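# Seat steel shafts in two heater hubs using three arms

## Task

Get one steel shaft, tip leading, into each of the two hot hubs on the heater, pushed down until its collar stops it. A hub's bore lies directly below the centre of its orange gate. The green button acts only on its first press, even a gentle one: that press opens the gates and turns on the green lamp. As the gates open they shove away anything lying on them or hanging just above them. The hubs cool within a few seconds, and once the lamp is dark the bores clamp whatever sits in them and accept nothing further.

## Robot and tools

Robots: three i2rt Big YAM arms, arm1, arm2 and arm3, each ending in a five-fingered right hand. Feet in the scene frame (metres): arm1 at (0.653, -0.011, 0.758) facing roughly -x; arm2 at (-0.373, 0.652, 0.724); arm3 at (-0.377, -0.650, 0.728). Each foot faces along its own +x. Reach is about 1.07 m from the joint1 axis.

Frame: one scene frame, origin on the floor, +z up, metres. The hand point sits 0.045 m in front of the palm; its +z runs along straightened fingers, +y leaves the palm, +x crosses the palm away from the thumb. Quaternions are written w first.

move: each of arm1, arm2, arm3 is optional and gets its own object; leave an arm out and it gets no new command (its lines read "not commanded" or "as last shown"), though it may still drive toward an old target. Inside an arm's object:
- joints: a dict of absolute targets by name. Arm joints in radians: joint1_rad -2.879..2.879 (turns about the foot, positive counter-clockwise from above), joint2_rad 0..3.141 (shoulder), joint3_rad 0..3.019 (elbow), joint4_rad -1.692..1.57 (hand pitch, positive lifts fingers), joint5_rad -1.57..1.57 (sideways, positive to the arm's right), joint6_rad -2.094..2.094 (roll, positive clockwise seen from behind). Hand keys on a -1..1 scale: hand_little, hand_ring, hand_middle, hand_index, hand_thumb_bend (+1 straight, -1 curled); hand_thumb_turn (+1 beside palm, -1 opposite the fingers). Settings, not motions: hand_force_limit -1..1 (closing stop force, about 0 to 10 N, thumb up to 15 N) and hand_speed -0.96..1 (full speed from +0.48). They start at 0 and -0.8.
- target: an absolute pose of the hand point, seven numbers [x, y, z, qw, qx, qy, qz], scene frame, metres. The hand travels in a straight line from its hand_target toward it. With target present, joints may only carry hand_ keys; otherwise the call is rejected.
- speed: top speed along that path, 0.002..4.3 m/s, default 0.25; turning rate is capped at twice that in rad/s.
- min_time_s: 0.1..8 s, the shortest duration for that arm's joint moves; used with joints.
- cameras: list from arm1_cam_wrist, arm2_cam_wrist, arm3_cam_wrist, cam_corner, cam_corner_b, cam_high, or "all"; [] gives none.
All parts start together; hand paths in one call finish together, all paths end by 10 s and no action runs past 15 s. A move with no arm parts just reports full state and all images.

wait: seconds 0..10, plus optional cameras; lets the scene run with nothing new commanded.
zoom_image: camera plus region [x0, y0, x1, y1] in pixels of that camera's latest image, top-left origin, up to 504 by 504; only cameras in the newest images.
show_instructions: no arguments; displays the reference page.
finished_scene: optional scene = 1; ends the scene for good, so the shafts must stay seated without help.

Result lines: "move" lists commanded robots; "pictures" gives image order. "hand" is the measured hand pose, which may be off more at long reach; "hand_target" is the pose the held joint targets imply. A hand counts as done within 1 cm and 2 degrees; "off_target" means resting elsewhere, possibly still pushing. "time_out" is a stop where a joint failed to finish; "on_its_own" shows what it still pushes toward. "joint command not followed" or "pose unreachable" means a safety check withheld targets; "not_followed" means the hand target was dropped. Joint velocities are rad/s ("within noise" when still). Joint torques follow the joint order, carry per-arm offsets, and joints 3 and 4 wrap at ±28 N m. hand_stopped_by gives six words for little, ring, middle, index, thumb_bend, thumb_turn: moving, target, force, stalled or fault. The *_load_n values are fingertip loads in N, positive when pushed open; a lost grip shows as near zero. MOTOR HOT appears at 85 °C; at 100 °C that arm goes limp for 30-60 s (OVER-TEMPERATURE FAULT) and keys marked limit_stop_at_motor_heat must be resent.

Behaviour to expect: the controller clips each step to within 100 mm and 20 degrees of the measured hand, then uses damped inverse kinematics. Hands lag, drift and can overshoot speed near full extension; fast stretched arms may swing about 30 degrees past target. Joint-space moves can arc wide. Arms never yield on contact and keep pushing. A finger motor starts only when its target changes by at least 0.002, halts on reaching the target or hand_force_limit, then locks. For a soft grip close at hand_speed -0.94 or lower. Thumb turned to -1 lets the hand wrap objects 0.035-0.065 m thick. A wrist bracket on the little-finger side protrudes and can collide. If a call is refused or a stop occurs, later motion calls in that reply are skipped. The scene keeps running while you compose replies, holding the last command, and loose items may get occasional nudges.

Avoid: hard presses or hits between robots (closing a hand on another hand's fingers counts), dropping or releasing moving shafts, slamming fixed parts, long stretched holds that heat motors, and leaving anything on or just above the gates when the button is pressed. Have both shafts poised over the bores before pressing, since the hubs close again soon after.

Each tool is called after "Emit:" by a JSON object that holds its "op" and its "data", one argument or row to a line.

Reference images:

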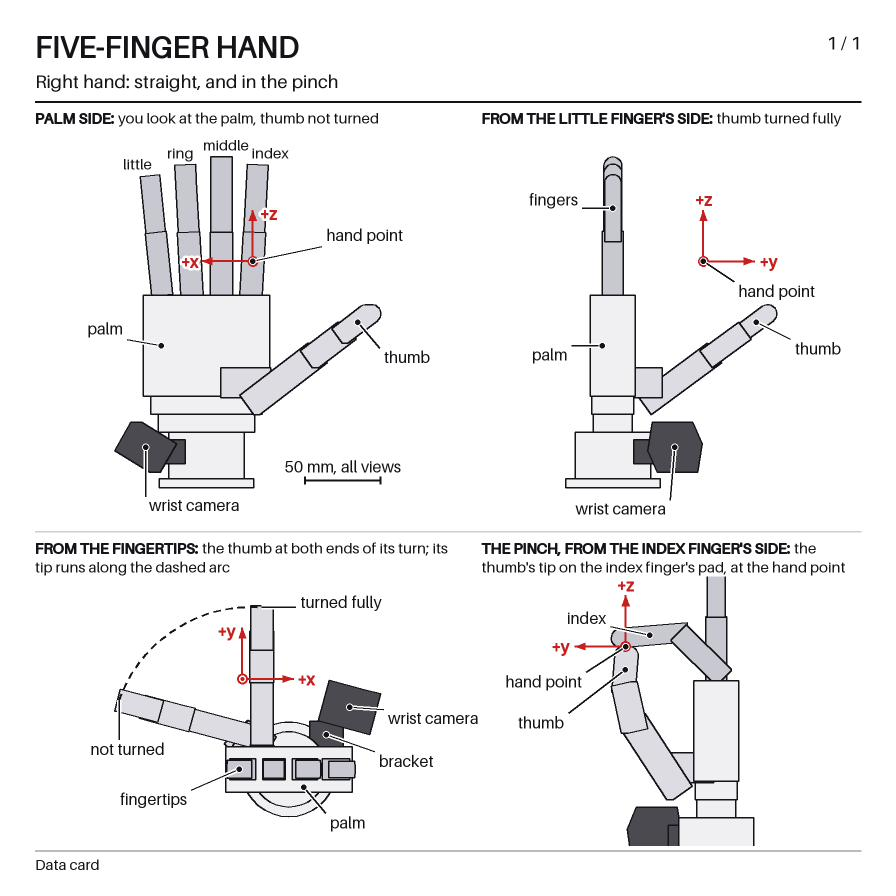

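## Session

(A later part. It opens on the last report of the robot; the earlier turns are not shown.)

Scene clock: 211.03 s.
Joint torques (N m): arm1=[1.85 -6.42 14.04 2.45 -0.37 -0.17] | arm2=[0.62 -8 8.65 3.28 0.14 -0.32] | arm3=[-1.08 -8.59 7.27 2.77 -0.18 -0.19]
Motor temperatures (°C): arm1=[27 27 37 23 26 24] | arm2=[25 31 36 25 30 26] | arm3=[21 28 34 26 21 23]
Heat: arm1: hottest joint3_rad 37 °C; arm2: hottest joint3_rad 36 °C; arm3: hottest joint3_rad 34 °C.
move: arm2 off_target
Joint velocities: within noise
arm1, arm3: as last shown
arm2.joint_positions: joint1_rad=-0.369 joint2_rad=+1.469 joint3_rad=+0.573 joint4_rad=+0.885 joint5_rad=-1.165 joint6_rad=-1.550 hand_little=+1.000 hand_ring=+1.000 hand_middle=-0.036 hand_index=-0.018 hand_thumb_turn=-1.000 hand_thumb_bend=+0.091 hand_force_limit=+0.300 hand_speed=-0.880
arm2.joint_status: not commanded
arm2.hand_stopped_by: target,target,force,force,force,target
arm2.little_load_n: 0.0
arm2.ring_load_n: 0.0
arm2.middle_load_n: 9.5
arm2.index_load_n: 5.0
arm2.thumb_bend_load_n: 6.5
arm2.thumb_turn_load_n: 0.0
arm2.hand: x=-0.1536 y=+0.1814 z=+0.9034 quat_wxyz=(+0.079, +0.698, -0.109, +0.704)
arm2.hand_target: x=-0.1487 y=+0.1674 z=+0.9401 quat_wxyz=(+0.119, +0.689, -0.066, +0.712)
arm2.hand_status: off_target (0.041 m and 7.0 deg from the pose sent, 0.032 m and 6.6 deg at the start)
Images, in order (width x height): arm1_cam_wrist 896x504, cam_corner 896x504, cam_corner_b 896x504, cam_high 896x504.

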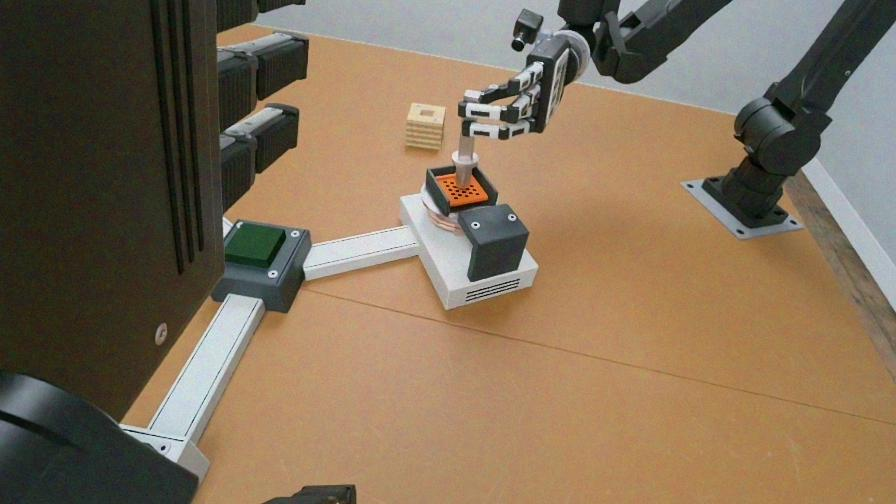

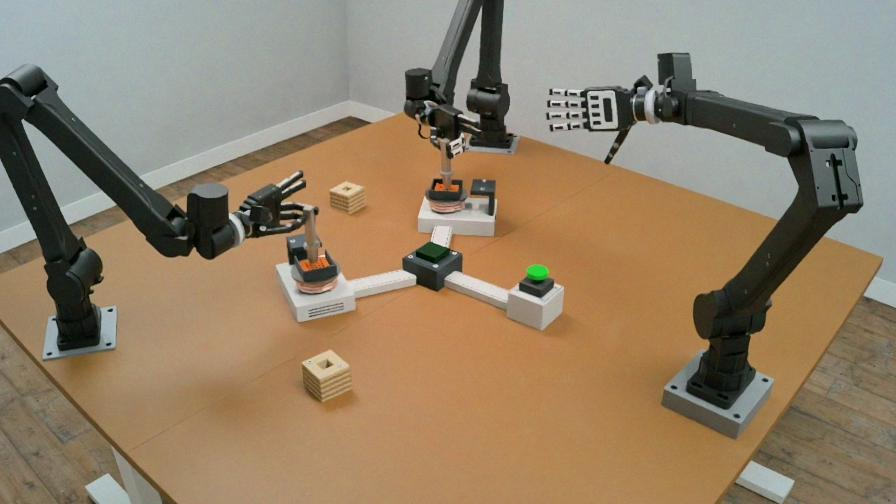

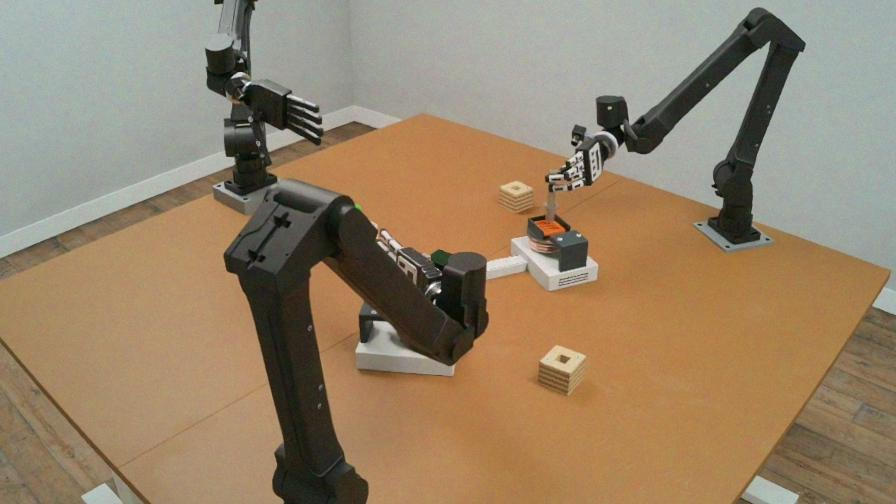

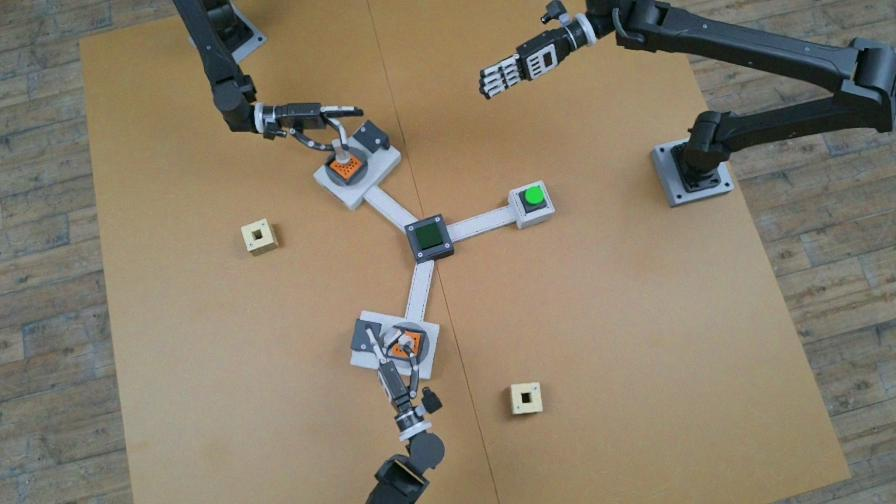

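Emit:
{"op": "move", "data": {
  "arm2": {"target":[-0.1487,0.1674,0.97,0.1319,0.6833,-0.0524,0.7163],"speed":0.08},
  "arm3": {"target":[-0.0985,-0.2455,0.965,-0.568,0.452,0.541,0.424],"speed":0.08},
  "cameras": []
}}

Emit:
{"op": "move", "data": {
  "arm2": {"target":[-0.1487,0.1674,0.942,0.1319,0.6833,-0.0524,0.7163],"speed":0.08},
  "arm3": {"target":[-0.0985,-0.2455,0.937,-0.568,0.452,0.541,0.424],"speed":0.08},
  "cameras": ["cam_high","cam_corner","cam_corner_b","arm1_cam_wrist"]
}}

Scene clock: 216.30 s.
Joint torques (N m): arm1=[1.85 -6.48 14.04 2.45 -0.37 -0.17] | arm2=[1.14 -9.05 9.66 2.28 0.17 -0.16] | arm3=[-0.79 -8.41 10.21 1.84 -0.11 -0.13]
Motor temperatures (°C): arm1=[27 27 38 24 26 24] | arm2=[25 31 37 25 30 26] | arm3=[21 28 34 26 21 23]
Heat: arm1: hottest joint3_rad 38 °C; arm2: hottest joint3_rad 37 °C; arm3: hottest joint3_rad 34 °C.
move: arm2 off_target; arm3 off_target
Joint velocities: within noise
arm1: as last shown
arm1.ring_load_n: -0.5
arm2.joint_positions: joint1_rad=-0.369 joint2_rad=+1.421 joint3_rad=+0.573 joint4_rad=+0.885 joint5_rad=-1.164 joint6_rad=-1.550 hand_little=+1.000 hand_ring=+1.000 hand_middle=-0.036 hand_index=-0.018 hand_thumb_turn=-1.000 hand_thumb_bend=+0.091 hand_force_limit=+0.300 hand_speed=-0.880
arm2.joint_status: not commanded
arm2.hand_stopped_by: target,target,force,force,force,target
arm2.little_load_n: 0.0
arm2.ring_load_n: 0.0
arm2.middle_load_n: 9.5
arm2.index_load_n: 5.0
arm2.thumb_bend_load_n: 7.0
arm2.thumb_turn_load_n: 0.0
arm2.hand: x=-0.1543 y=+0.1840 z=+0.9259 quat_wxyz=(+0.095, +0.693, -0.093, +0.708)
arm2.hand_target: x=-0.1497 y=+0.1703 z=+0.9700 quat_wxyz=(+0.132, +0.683, -0.053, +0.716)
arm2.hand_status: off_target (0.047 m and 6.4 deg from the pose sent, 0.068 m and 9.1 deg at the start)
arm3.joint_positions: joint1_rad=-0.371 joint2_rad=+1.243 joint3_rad=+0.510 joint4_rad=+0.646 joint5_rad=-1.141 joint6_rad=-1.522 hand_little=+1.000 hand_ring=+1.000 hand_middle=+0.042 hand_index=+0.047 hand_thumb_turn=-1.000 hand_thumb_bend=-0.066 hand_force_limit=+0.300 hand_speed=-0.880
arm3.joint_status: not commanded
arm3.hand_stopped_by: target,target,force,force,force,target
arm3.little_load_n: 0.0
arm3.ring_load_n: 0.0
arm3.middle_load_n: 10.0
arm3.index_load_n: 6.0
arm3.thumb_bend_load_n: 8.0
arm3.thumb_turn_load_n: 0.5
arm3.hand: x=-0.1134 y=-0.2515 z=+0.9306 quat_wxyz=(-0.579, +0.480, +0.531, +0.391)
arm3.hand_target: x=-0.0999 y=-0.2466 z=+0.9651 quat_wxyz=(-0.568, +0.452, +0.541, +0.424)
arm3.hand_status: off_target (0.038 m and 5.2 deg from the pose sent, 0.048 m and 4.1 deg at the start)

Scene clock: 217.40 s.
Joint torques (N m): arm1=[1.9 -6.42 14.02 2.44 -0.37 -0.17] | arm2=[1.55 -8.82 7.58 3.18 0.12 -0.2] | arm3=[-0.56 -8 7.45 2.8 -0.11 -0.11]
Motor temperatures (°C): arm1=[27 27 38 24 26 24] | arm2=[25 31 37 25 30 26] | arm3=[21 28 34 26 21 23]
Heat: arm1: hottest joint3_rad 38 °C; arm2: hottest joint3_rad 37 °C; arm3: hottest joint3_rad 34 °C.
move: arm2 off_target; arm3 off_target
Joint velocities: within noise
arm1: as last shown
arm1.ring_load_n: 0.0
arm1.thumb_turn_load_n: -0.5
arm2.joint_positions: joint1_rad=-0.369 joint2_rad=+1.486 joint3_rad=+0.573 joint4_rad=+0.957 joint5_rad=-1.164 joint6_rad=-1.550 hand_little=+1.000 hand_ring=+1.000 hand_middle=-0.036 hand_index=-0.018 hand_thumb_turn=-1.000 hand_thumb_bend=+0.091 hand_force_limit=+0.300 hand_speed=-0.880
arm2.joint_status: not commanded
arm2.hand_stopped_by: target,target,force,force,force,target
arm2.little_load_n: 0.0
arm2.ring_load_n: 0.0
arm2.middle_load_n: 10.0
arm2.index_load_n: 5.0
arm2.thumb_bend_load_n: 7.0
arm2.thumb_turn_load_n: 0.0
arm2.hand: x=-0.1533 y=+0.1783 z=+0.9102 quat_wxyz=(+0.098, +0.692, -0.090, +0.709)
arm2.hand_target: x=-0.1492 y=+0.1689 z=+0.9420 quat_wxyz=(+0.132, +0.683, -0.053, +0.716)
arm2.hand_status: off_target (0.034 m and 6.0 deg from the pose sent, 0.024 m and 6.4 deg at the start)
arm3.joint_positions: joint1_rad=-0.371 joint2_rad=+1.308 joint3_rad=+0.510 joint4_rad=+0.728 joint5_rad=-1.141 joint6_rad=-1.523 hand_little=+1.000 hand_ring=+1.000 hand_middle=+0.042 hand_index=+0.047 hand_thumb_turn=-1.000 hand_thumb_bend=-0.066 hand_force_limit=+0.300 hand_speed=-0.880
arm3.joint_status: not commanded
arm3.hand_stopped_by: target,target,force,force,force,target
arm3.little_load_n: 0.0
arm3.ring_load_n: 0.0
arm3.middle_load_n: 10.0
arm3.index_load_n: 6.0
arm3.thumb_bend_load_n: 8.0
arm3.thumb_turn_load_n: 0.5
arm3.hand: x=-0.1069 y=-0.2461 z=+0.9190 quat_wxyz=(-0.578, +0.474, +0.533, +0.397)
arm3.hand_target: x=-0.0989 y=-0.2457 z=+0.9369 quat_wxyz=(-0.568, +0.453, +0.541, +0.424)
arm3.hand_status: off_target (0.020 m and 4.2 deg from the pose sent, 0.017 m and 5.2 deg at the start)
pictures: arm1_cam_wrist, cam_corner, cam_corner_b, cam_high
Images, in order (width x height): arm1_cam_wrist 896x504, cam_corner 896x504, cam_corner_b 896x504, cam_high 896x504.

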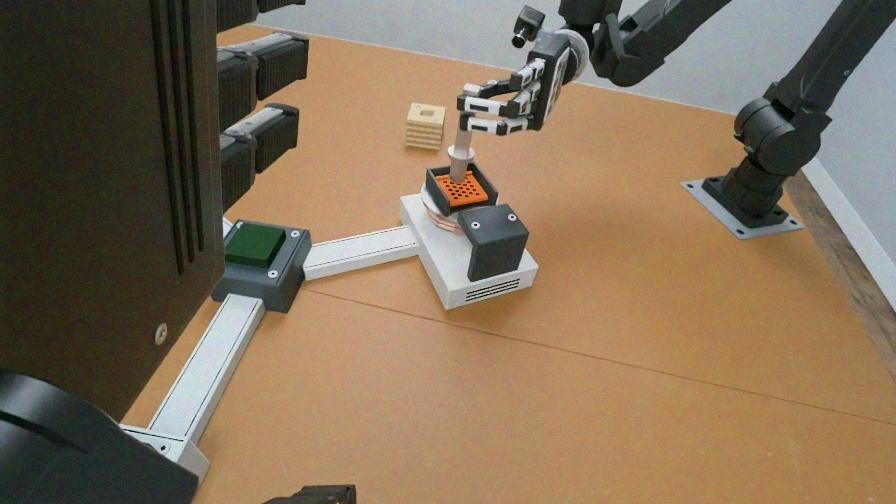

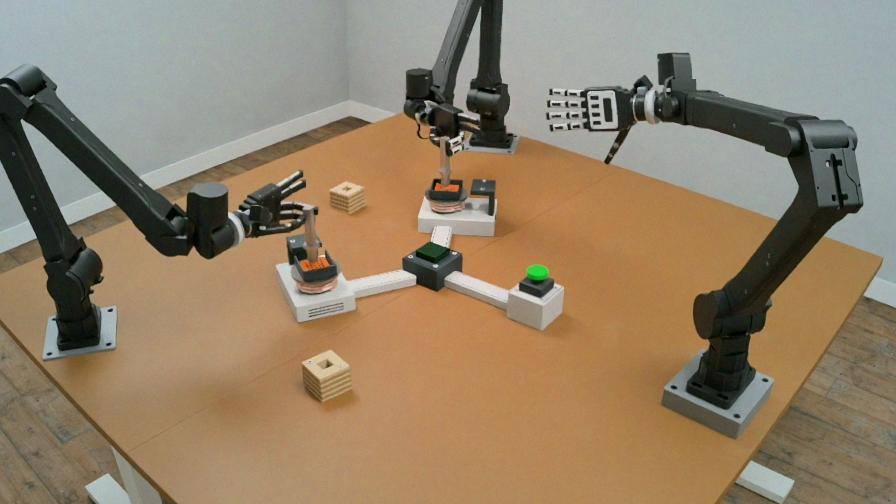

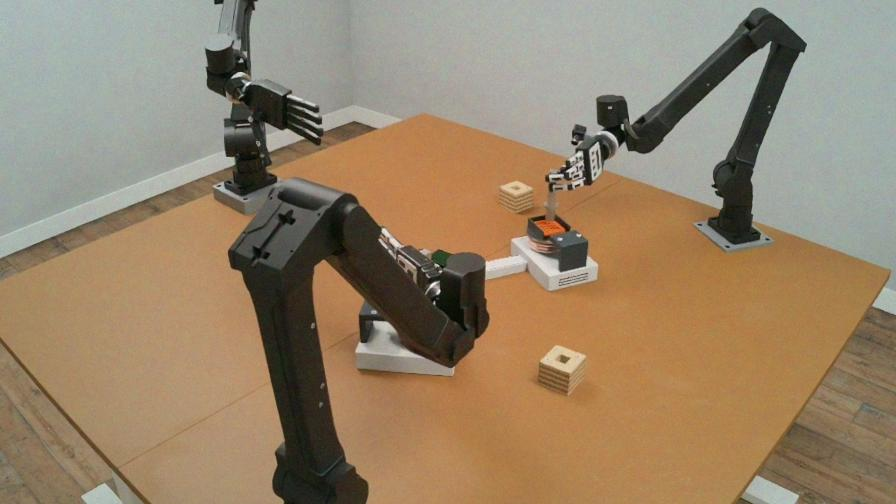

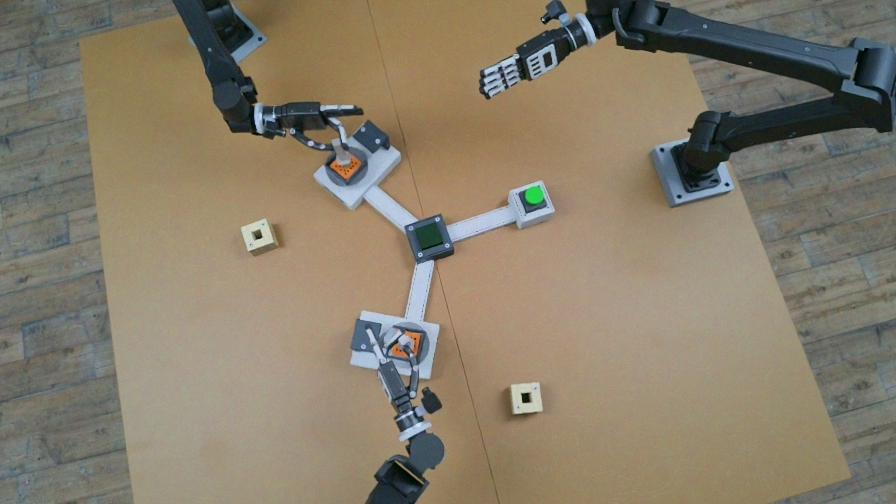

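Emit:
{"op": "zoom_image", "data": {
  "camera": "arm1_cam_wrist",
  "region": [420, 80, 520, 230]
}}

Emit:
{"op": "zoom_image", "data": {
  "camera": "cam_corner",
  "region": [410, 120, 500, 220]
}}

Emit:
{"op": "zoom_image", "data": {
  "camera": "cam_high",
  "region": [315, 120, 375, 180]
}}

Emit:
{"op": "zoom_image", "data": {
  "camera": "cam_corner_b",
  "region": [520, 170, 590, 270]
}}

Emit:
{"op": "zoom_image", "data": {
  "camera": "cam_high",
  "region": [385, 320, 425, 360]
}}

Emit:
{"op": "zoom_image", "data": {
  "camera": "cam_corner",
  "region": [280, 190, 350, 300]
}}

Scaled by 3.360 from the camera's image (finer frame: 1280x720).

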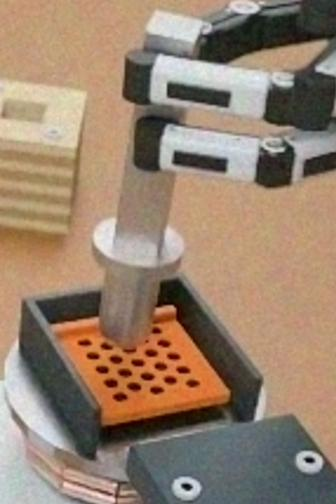

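Scaled by 5.040 from the camera's image (finer frame: 1280x720).

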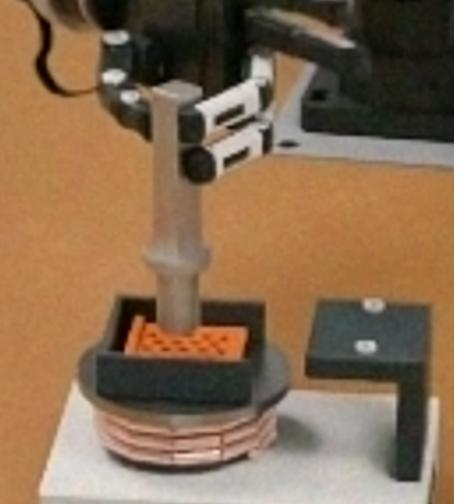

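Scaled by 8.400 from the camera's image (finer frame: 1280x720).

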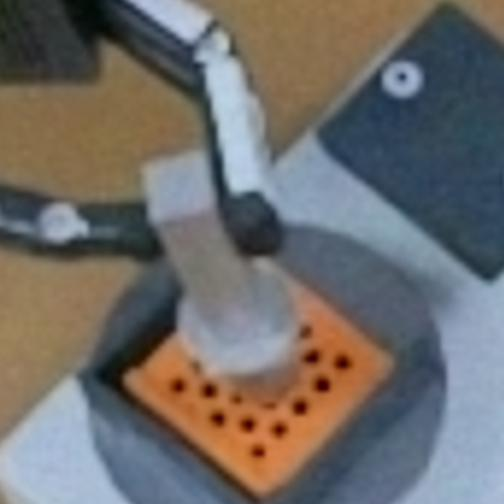

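Scaled by 5.040 from the camera's image (finer frame: 1280x720).

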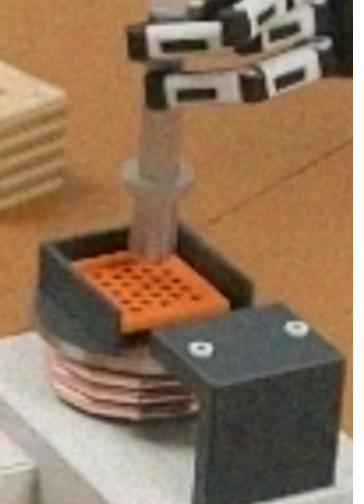

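Scaled by 12.600 from the camera's image (finer frame: 1280x720).

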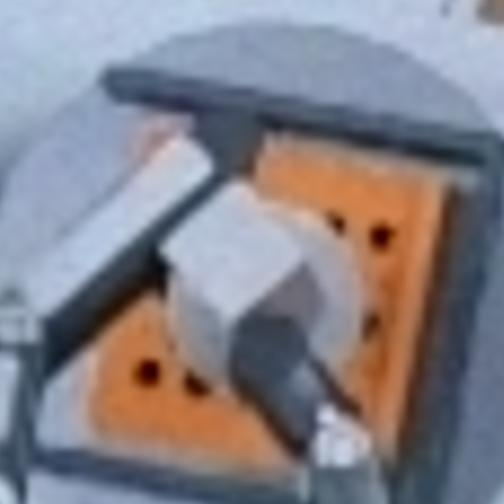

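Scaled by 4.582 from the camera's image (finer frame: 1280x720).

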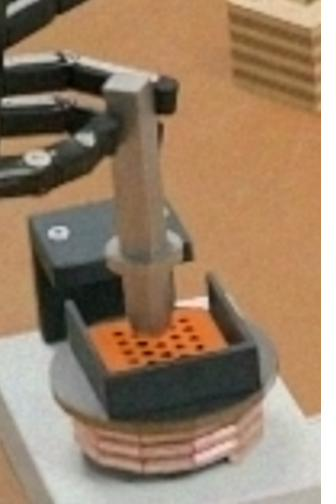

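Emit:
{"op": "zoom_image", "data": {
  "camera": "arm1_cam_wrist",
  "region": [425, 140, 505, 220]
}}

Emit:
{"op": "zoom_image", "data": {
  "camera": "cam_corner",
  "region": [425, 160, 475, 210]
}}

Emit:
{"op": "zoom_image", "data": {
  "camera": "cam_corner_b",
  "region": [520, 195, 580, 255]
}}

Emit:
{"op": "zoom_image", "data": {
  "camera": "cam_corner",
  "region": [285, 235, 345, 295]
}}

Scaled by 6.300 from the camera's image (finer frame: 1280x720).

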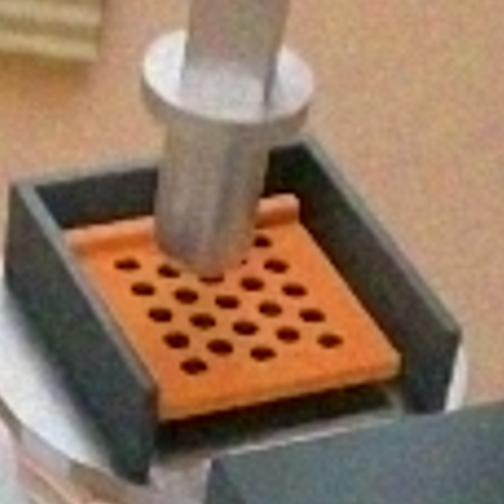

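Scaled by 10.080 from the camera's image (finer frame: 1280x720).

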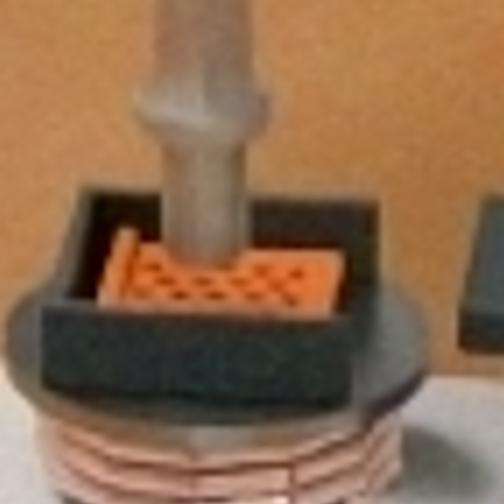

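Scaled by 8.400 from the camera's image (finer frame: 1280x720).

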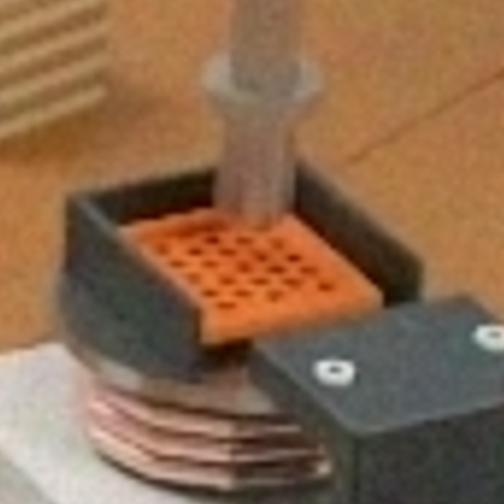

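Scaled by 8.400 from the camera's image (finer frame: 1280x720).

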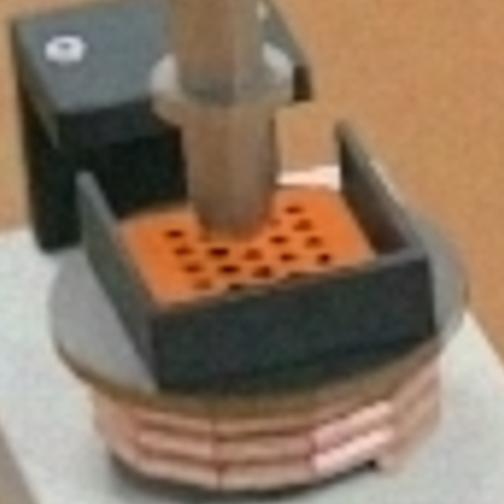

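Emit:
{"op": "zoom_image", "data": {
  "camera": "cam_high",
  "region": [330, 143, 365, 178]
}}

Emit:
{"op": "zoom_image", "data": {
  "camera": "cam_corner",
  "region": [430, 175, 465, 205]
}}

Emit:
{"op": "zoom_image", "data": {
  "camera": "arm1_cam_wrist",
  "region": [435, 160, 490, 215]
}}

Scaled by 14.400 from the camera's image (finer frame: 1280x720).

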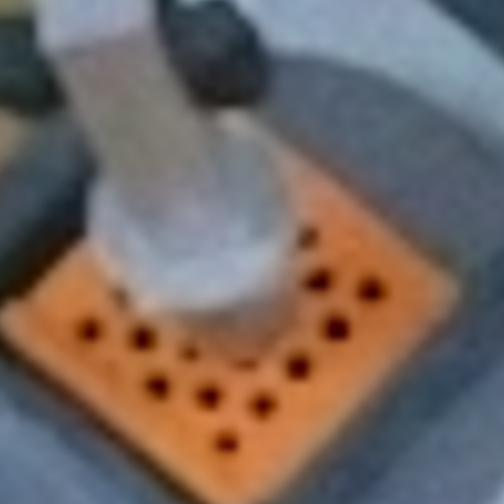

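Scaled by 14.400 from the camera's image (finer frame: 1280x720).

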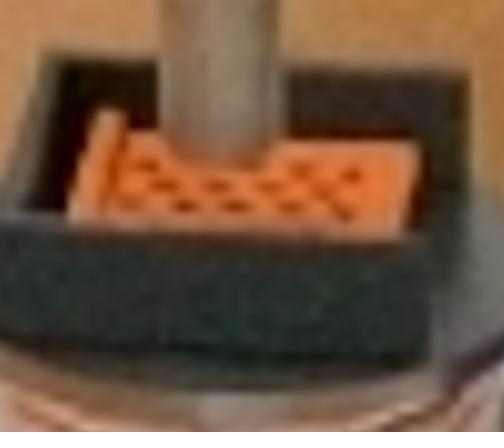

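Scaled by 9.164 from the camera's image (finer frame: 1280x720).

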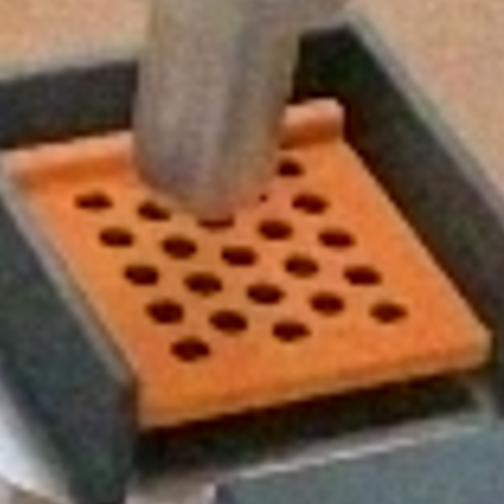

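Emit:
{"op": "move", "data": {
  "arm1": {"target":[0.055,0.10,1.06,-0.6208,0.1983,0.7399,0.1664],"speed":0.2},
  "arm2": {"target":[-0.1487,0.1674,0.932,0.1319,0.6833,-0.0524,0.7163],"speed":0.05},
  "cameras": ["cam_high","cam_corner","arm1_cam_wrist"]
}}

Scene clock: 233.03 s.
Joint torques (N m): arm1=[2.14 -12.1 13.63 2.36 0.19 -0.01] | arm2=[1.32 -8.12 7.02 3.04 0.15 -0.22] | arm3=[-0.97 -8.47 7.53 2.7 -0.1 -0.14]
Motor temperatures (°C): arm1=[27 27 40 24 26 24] | arm2=[25 31 37 25 30 26] | arm3=[21 28 34 26 21 23]
Heat: arm1: hottest joint3_rad 40 °C; arm2: hottest joint3_rad 37 °C; arm3: hottest joint3_rad 34 °C.
move: arm1 off_target; arm2 off_target
Joint velocities: within noise
arm1.joint_positions: joint1_rad=+0.075 joint2_rad=+1.427 joint3_rad=+1.032 joint4_rad=+0.132 joint5_rad=+0.585 joint6_rad=-1.461 hand_little=+1.000 hand_ring=+1.000 hand_middle=+1.000 hand_index=+1.000 hand_thumb_turn=+1.000 hand_thumb_bend=+1.000 hand_force_limit=+0.000 hand_speed=-0.800
arm1.joint_status: not commanded
arm1.hand_stopped_by: target,target,target,target,target,target
arm1.little_load_n: 0.0
arm1.ring_load_n: 0.0
arm1.middle_load_n: 0.0
arm1.index_load_n: 0.0
arm1.thumb_bend_load_n: 0.0
arm1.thumb_turn_load_n: 0.0
arm1.hand: x=+0.0679 y=+0.1024 z=+1.0366 quat_wxyz=(-0.601, +0.189, +0.756, +0.176)
arm1.hand_target: x=+0.0563 y=+0.1000 z=+1.0600 quat_wxyz=(-0.621, +0.198, +0.740, +0.166)
arm1.hand_status: off_target (0.027 m and 3.3 deg from the pose sent, 0.194 m and 40.0 deg at the start)
arm2.joint_positions: joint1_rad=-0.369 joint2_rad=+1.509 joint3_rad=+0.573 joint4_rad=+0.993 joint5_rad=-1.164 joint6_rad=-1.550 hand_little=+1.000 hand_ring=+1.000 hand_middle=-0.036 hand_index=-0.018 hand_thumb_turn=-1.000 hand_thumb_bend=+0.091 hand_force_limit=+0.300 hand_speed=-0.880
arm2.joint_status: not commanded
arm2.hand_stopped_by: target,target,force,force,force,target
arm2.little_load_n: 0.0
arm2.ring_load_n: 0.0
arm2.middle_load_n: 9.5
arm2.index_load_n: 5.0
arm2.thumb_bend_load_n: 7.0
arm2.thumb_turn_load_n: 0.0
arm2.hand: x=-0.1529 y=+0.1763 z=+0.9065 quat_wxyz=(+0.102, +0.691, -0.086, +0.710)
arm2.hand_target: x=-0.1491 y=+0.1684 z=+0.9320 quat_wxyz=(+0.132, +0.684, -0.053, +0.716)
arm2.hand_status: off_target (0.027 m and 5.3 deg from the pose sent, 0.025 m and 6.0 deg at the start)
arm3: as last shown
arm3.middle_load_n: 10.5
pictures: arm1_cam_wrist, cam_corner, cam_high
Images, in order (width x height): arm1_cam_wrist 896x504, cam_corner 896x504, cam_high 896x504.

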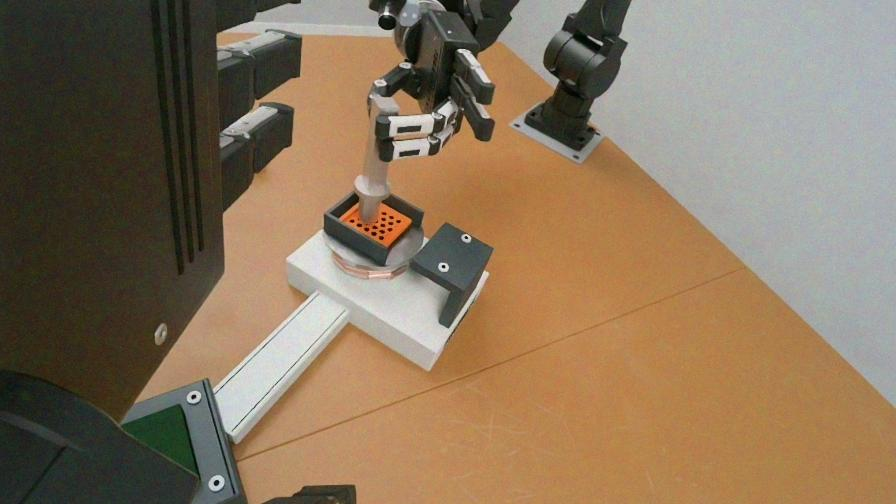

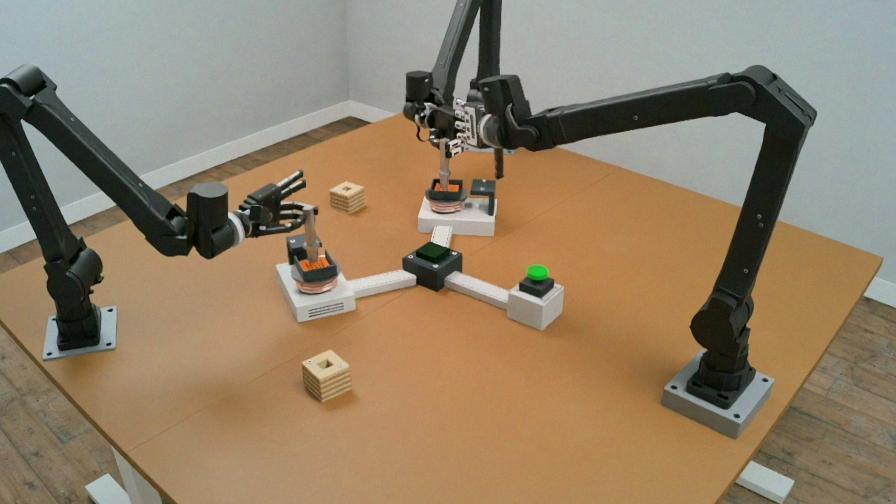

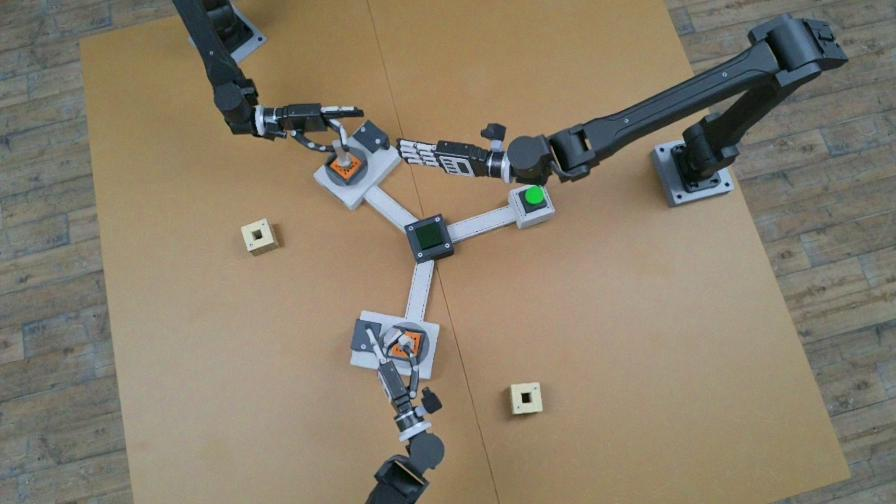

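Emit:
{"op": "zoom_image", "data": {
  "camera": "arm1_cam_wrist",
  "region": [320, 80, 440, 280]
}}

Emit:
{"op": "zoom_image", "data": {
  "camera": "arm1_cam_wrist",
  "region": [340, 180, 420, 260]
}}

Emit:
{"op": "zoom_image", "data": {
  "camera": "cam_corner",
  "region": [430, 165, 480, 215]
}}

Emit:
{"op": "zoom_image", "data": {
  "camera": "cam_high",
  "region": [330, 143, 365, 178]
}}

Scaled by 2.520 from the camera's image (finer frame: 1280x720).

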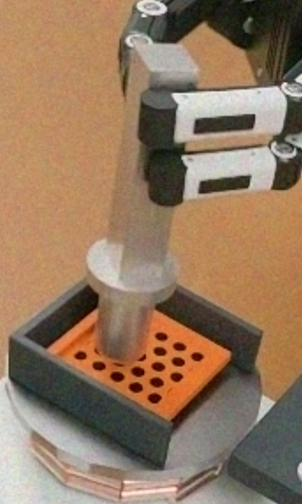

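Scaled by 6.300 from the camera's image (finer frame: 1280x720).

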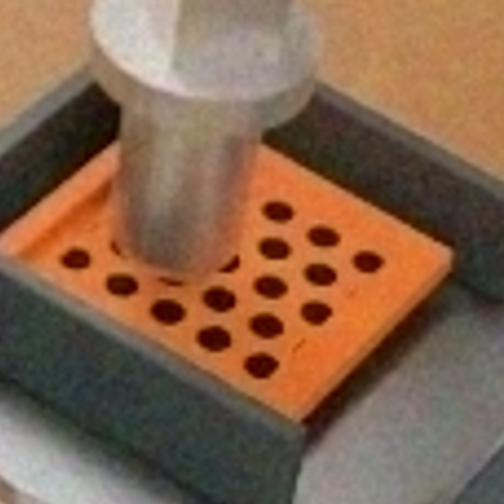

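Scaled by 10.080 from the camera's image (finer frame: 1280x720).

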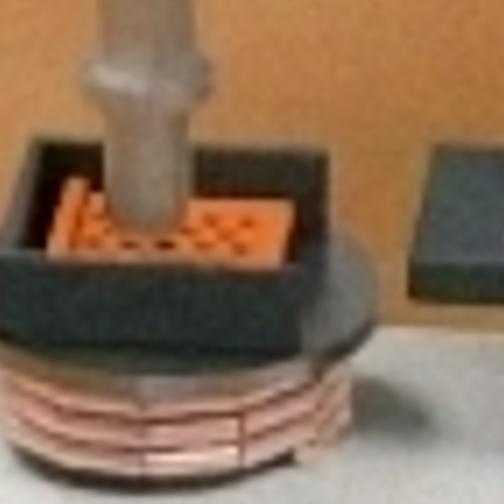

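Scaled by 14.400 from the camera's image (finer frame: 1280x720).

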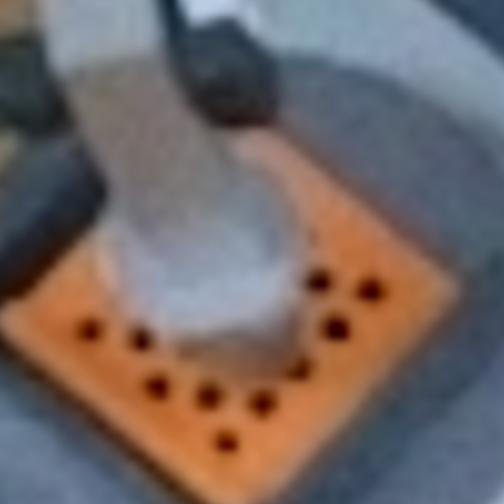

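Emit:
{"op": "move", "data": {
  "cameras": ["arm1_cam_wrist"]
}}

Emit:
{"op": "zoom_image", "data": {
  "camera": "arm1_cam_wrist",
  "region": [400, 210, 510, 340]
}}

Emit:
{"op": "zoom_image", "data": {
  "camera": "arm1_cam_wrist",
  "region": [270, 180, 450, 380]
}}

Scene clock: 235.63 s.
Joint torques (N m): arm1=[2.14 -12.1 13.63 2.36 0.19 -0.02] | arm2=[1.26 -8.59 7.23 3.17 0.15 -0.22] | arm3=[-0.85 -8.06 7.46 2.76 -0.09 -0.13]
Motor temperatures (°C): arm1=[27 27 39 24 26 24] | arm2=[25 31 37 25 30 26] | arm3=[21 28 34 26 21 23]
Heat: arm1: hottest joint3_rad 39 °C; arm2: hottest joint3_rad 37 °C; arm3: hottest joint3_rad 34 °C.
Joint velocities: within noise
arm1.joint_positions: joint1_rad=+0.075 joint2_rad=+1.427 joint3_rad=+1.032 joint4_rad=+0.132 joint5_rad=+0.585 joint6_rad=-1.461 hand_little=+1.000 hand_ring=+1.000 hand_middle=+1.000 hand_index=+1.000 hand_thumb_turn=+1.000 hand_thumb_bend=+1.000 hand_force_limit=+0.000 hand_speed=-0.800
arm1.joint_status: not commanded
arm1.hand_stopped_by: target,target,target,target,target,target
arm1.little_load_n: 0.0
arm1.ring_load_n: 0.0
arm1.middle_load_n: 0.0
arm1.index_load_n: 0.0
arm1.thumb_bend_load_n: 0.0
arm1.thumb_turn_load_n: 0.0
arm1.hand: x=+0.0679 y=+0.1024 z=+1.0365 quat_wxyz=(-0.601, +0.190, +0.756, +0.176) (m; scene frame)
arm1.hand_target: x=+0.0563 y=+0.1000 z=+1.0600 quat_wxyz=(-0.621, +0.198, +0.740, +0.166) (m; scene frame)
arm1.hand_status: off_target (0.027 m and 3.3 deg from the pose sent, 0.194 m and 40.0 deg at the start)
arm2.joint_positions: joint1_rad=-0.369 joint2_rad=+1.509 joint3_rad=+0.573 joint4_rad=+0.993 joint5_rad=-1.164 joint6_rad=-1.550 hand_little=+1.000 hand_ring=+1.000 hand_middle=-0.036 hand_index=-0.018 hand_thumb_turn=-1.000 hand_thumb_bend=+0.091 hand_force_limit=+0.300 hand_speed=-0.880
arm2.joint_status: not commanded
arm2.hand_stopped_by: target,target,force,force,force,target
arm2.little_load_n: 0.0
arm2.ring_load_n: 0.0
arm2.middle_load_n: 10.0
arm2.index_load_n: 5.0
arm2.thumb_bend_load_n: 7.0
arm2.thumb_turn_load_n: 0.0
arm2.hand: x=-0.1529 y=+0.1763 z=+0.9065 quat_wxyz=(+0.102, +0.691, -0.086, +0.710) (m; scene frame)
arm2.hand_target: x=-0.1491 y=+0.1684 z=+0.9320 quat_wxyz=(+0.132, +0.684, -0.053, +0.716) (m; scene frame)
arm2.hand_status: off_target (0.027 m and 5.3 deg from the pose sent, 0.025 m and 6.0 deg at the start)
arm3.joint_positions: joint1_rad=-0.371 joint2_rad=+1.308 joint3_rad=+0.510 joint4_rad=+0.728 joint5_rad=-1.141 joint6_rad=-1.523 hand_little=+1.000 hand_ring=+1.000 hand_middle=+0.042 hand_index=+0.047 hand_thumb_turn=-1.000 hand_thumb_bend=-0.066 hand_force_limit=+0.300 hand_speed=-0.880
arm3.joint_status: not commanded
arm3.hand_stopped_by: target,target,force,force,force,target
arm3.little_load_n: 0.0
arm3.ring_load_n: 0.0
arm3.middle_load_n: 10.0
arm3.index_load_n: 6.0
arm3.thumb_bend_load_n: 8.0
arm3.thumb_turn_load_n: 0.5
arm3.hand: x=-0.1069 y=-0.2461 z=+0.9190 quat_wxyz=(-0.578, +0.474, +0.533, +0.397) (m; scene frame)
arm3.hand_target: x=-0.0989 y=-0.2457 z=+0.9369 quat_wxyz=(-0.568, +0.453, +0.541, +0.424) (m; scene frame)
arm3.hand_status: not commanded
pictures: arm1_cam_wrist
Images, in order (width x height): arm1_cam_wrist 896x504.

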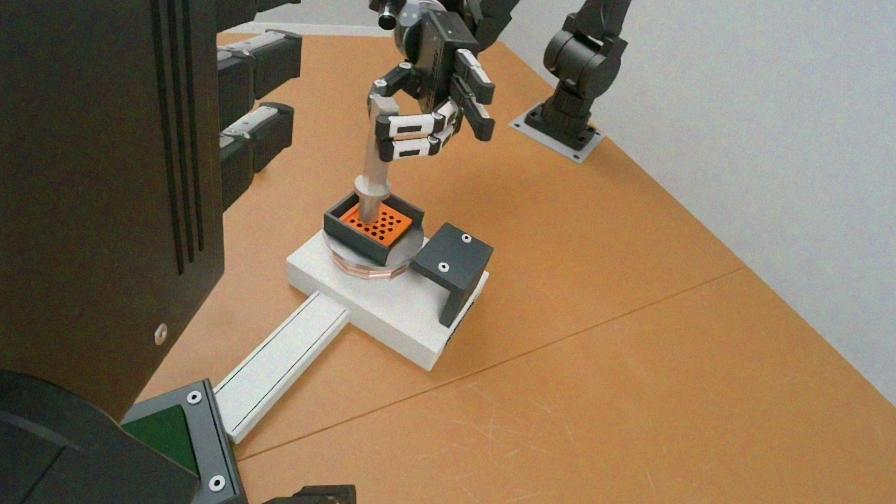

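Scaled by 3.877 from the camera's image (finer frame: 1280x720).

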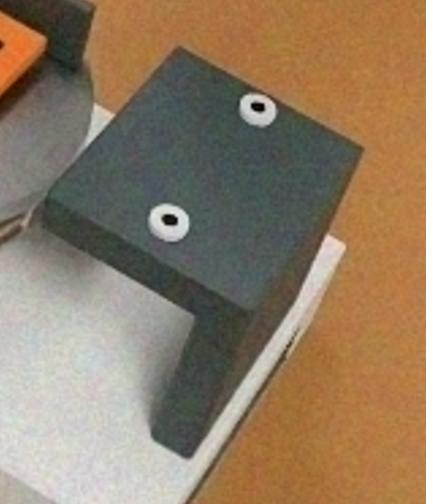

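Scaled by 2.520 from the camera's image (finer frame: 1280x720).

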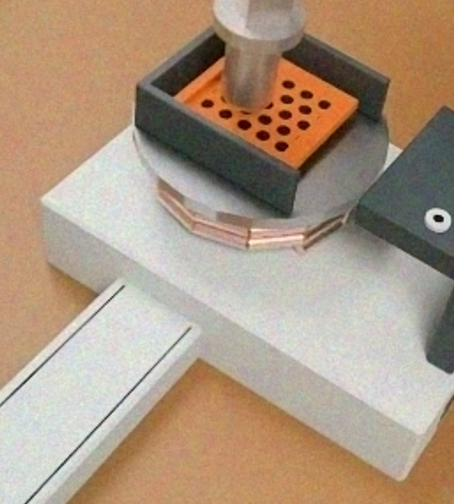

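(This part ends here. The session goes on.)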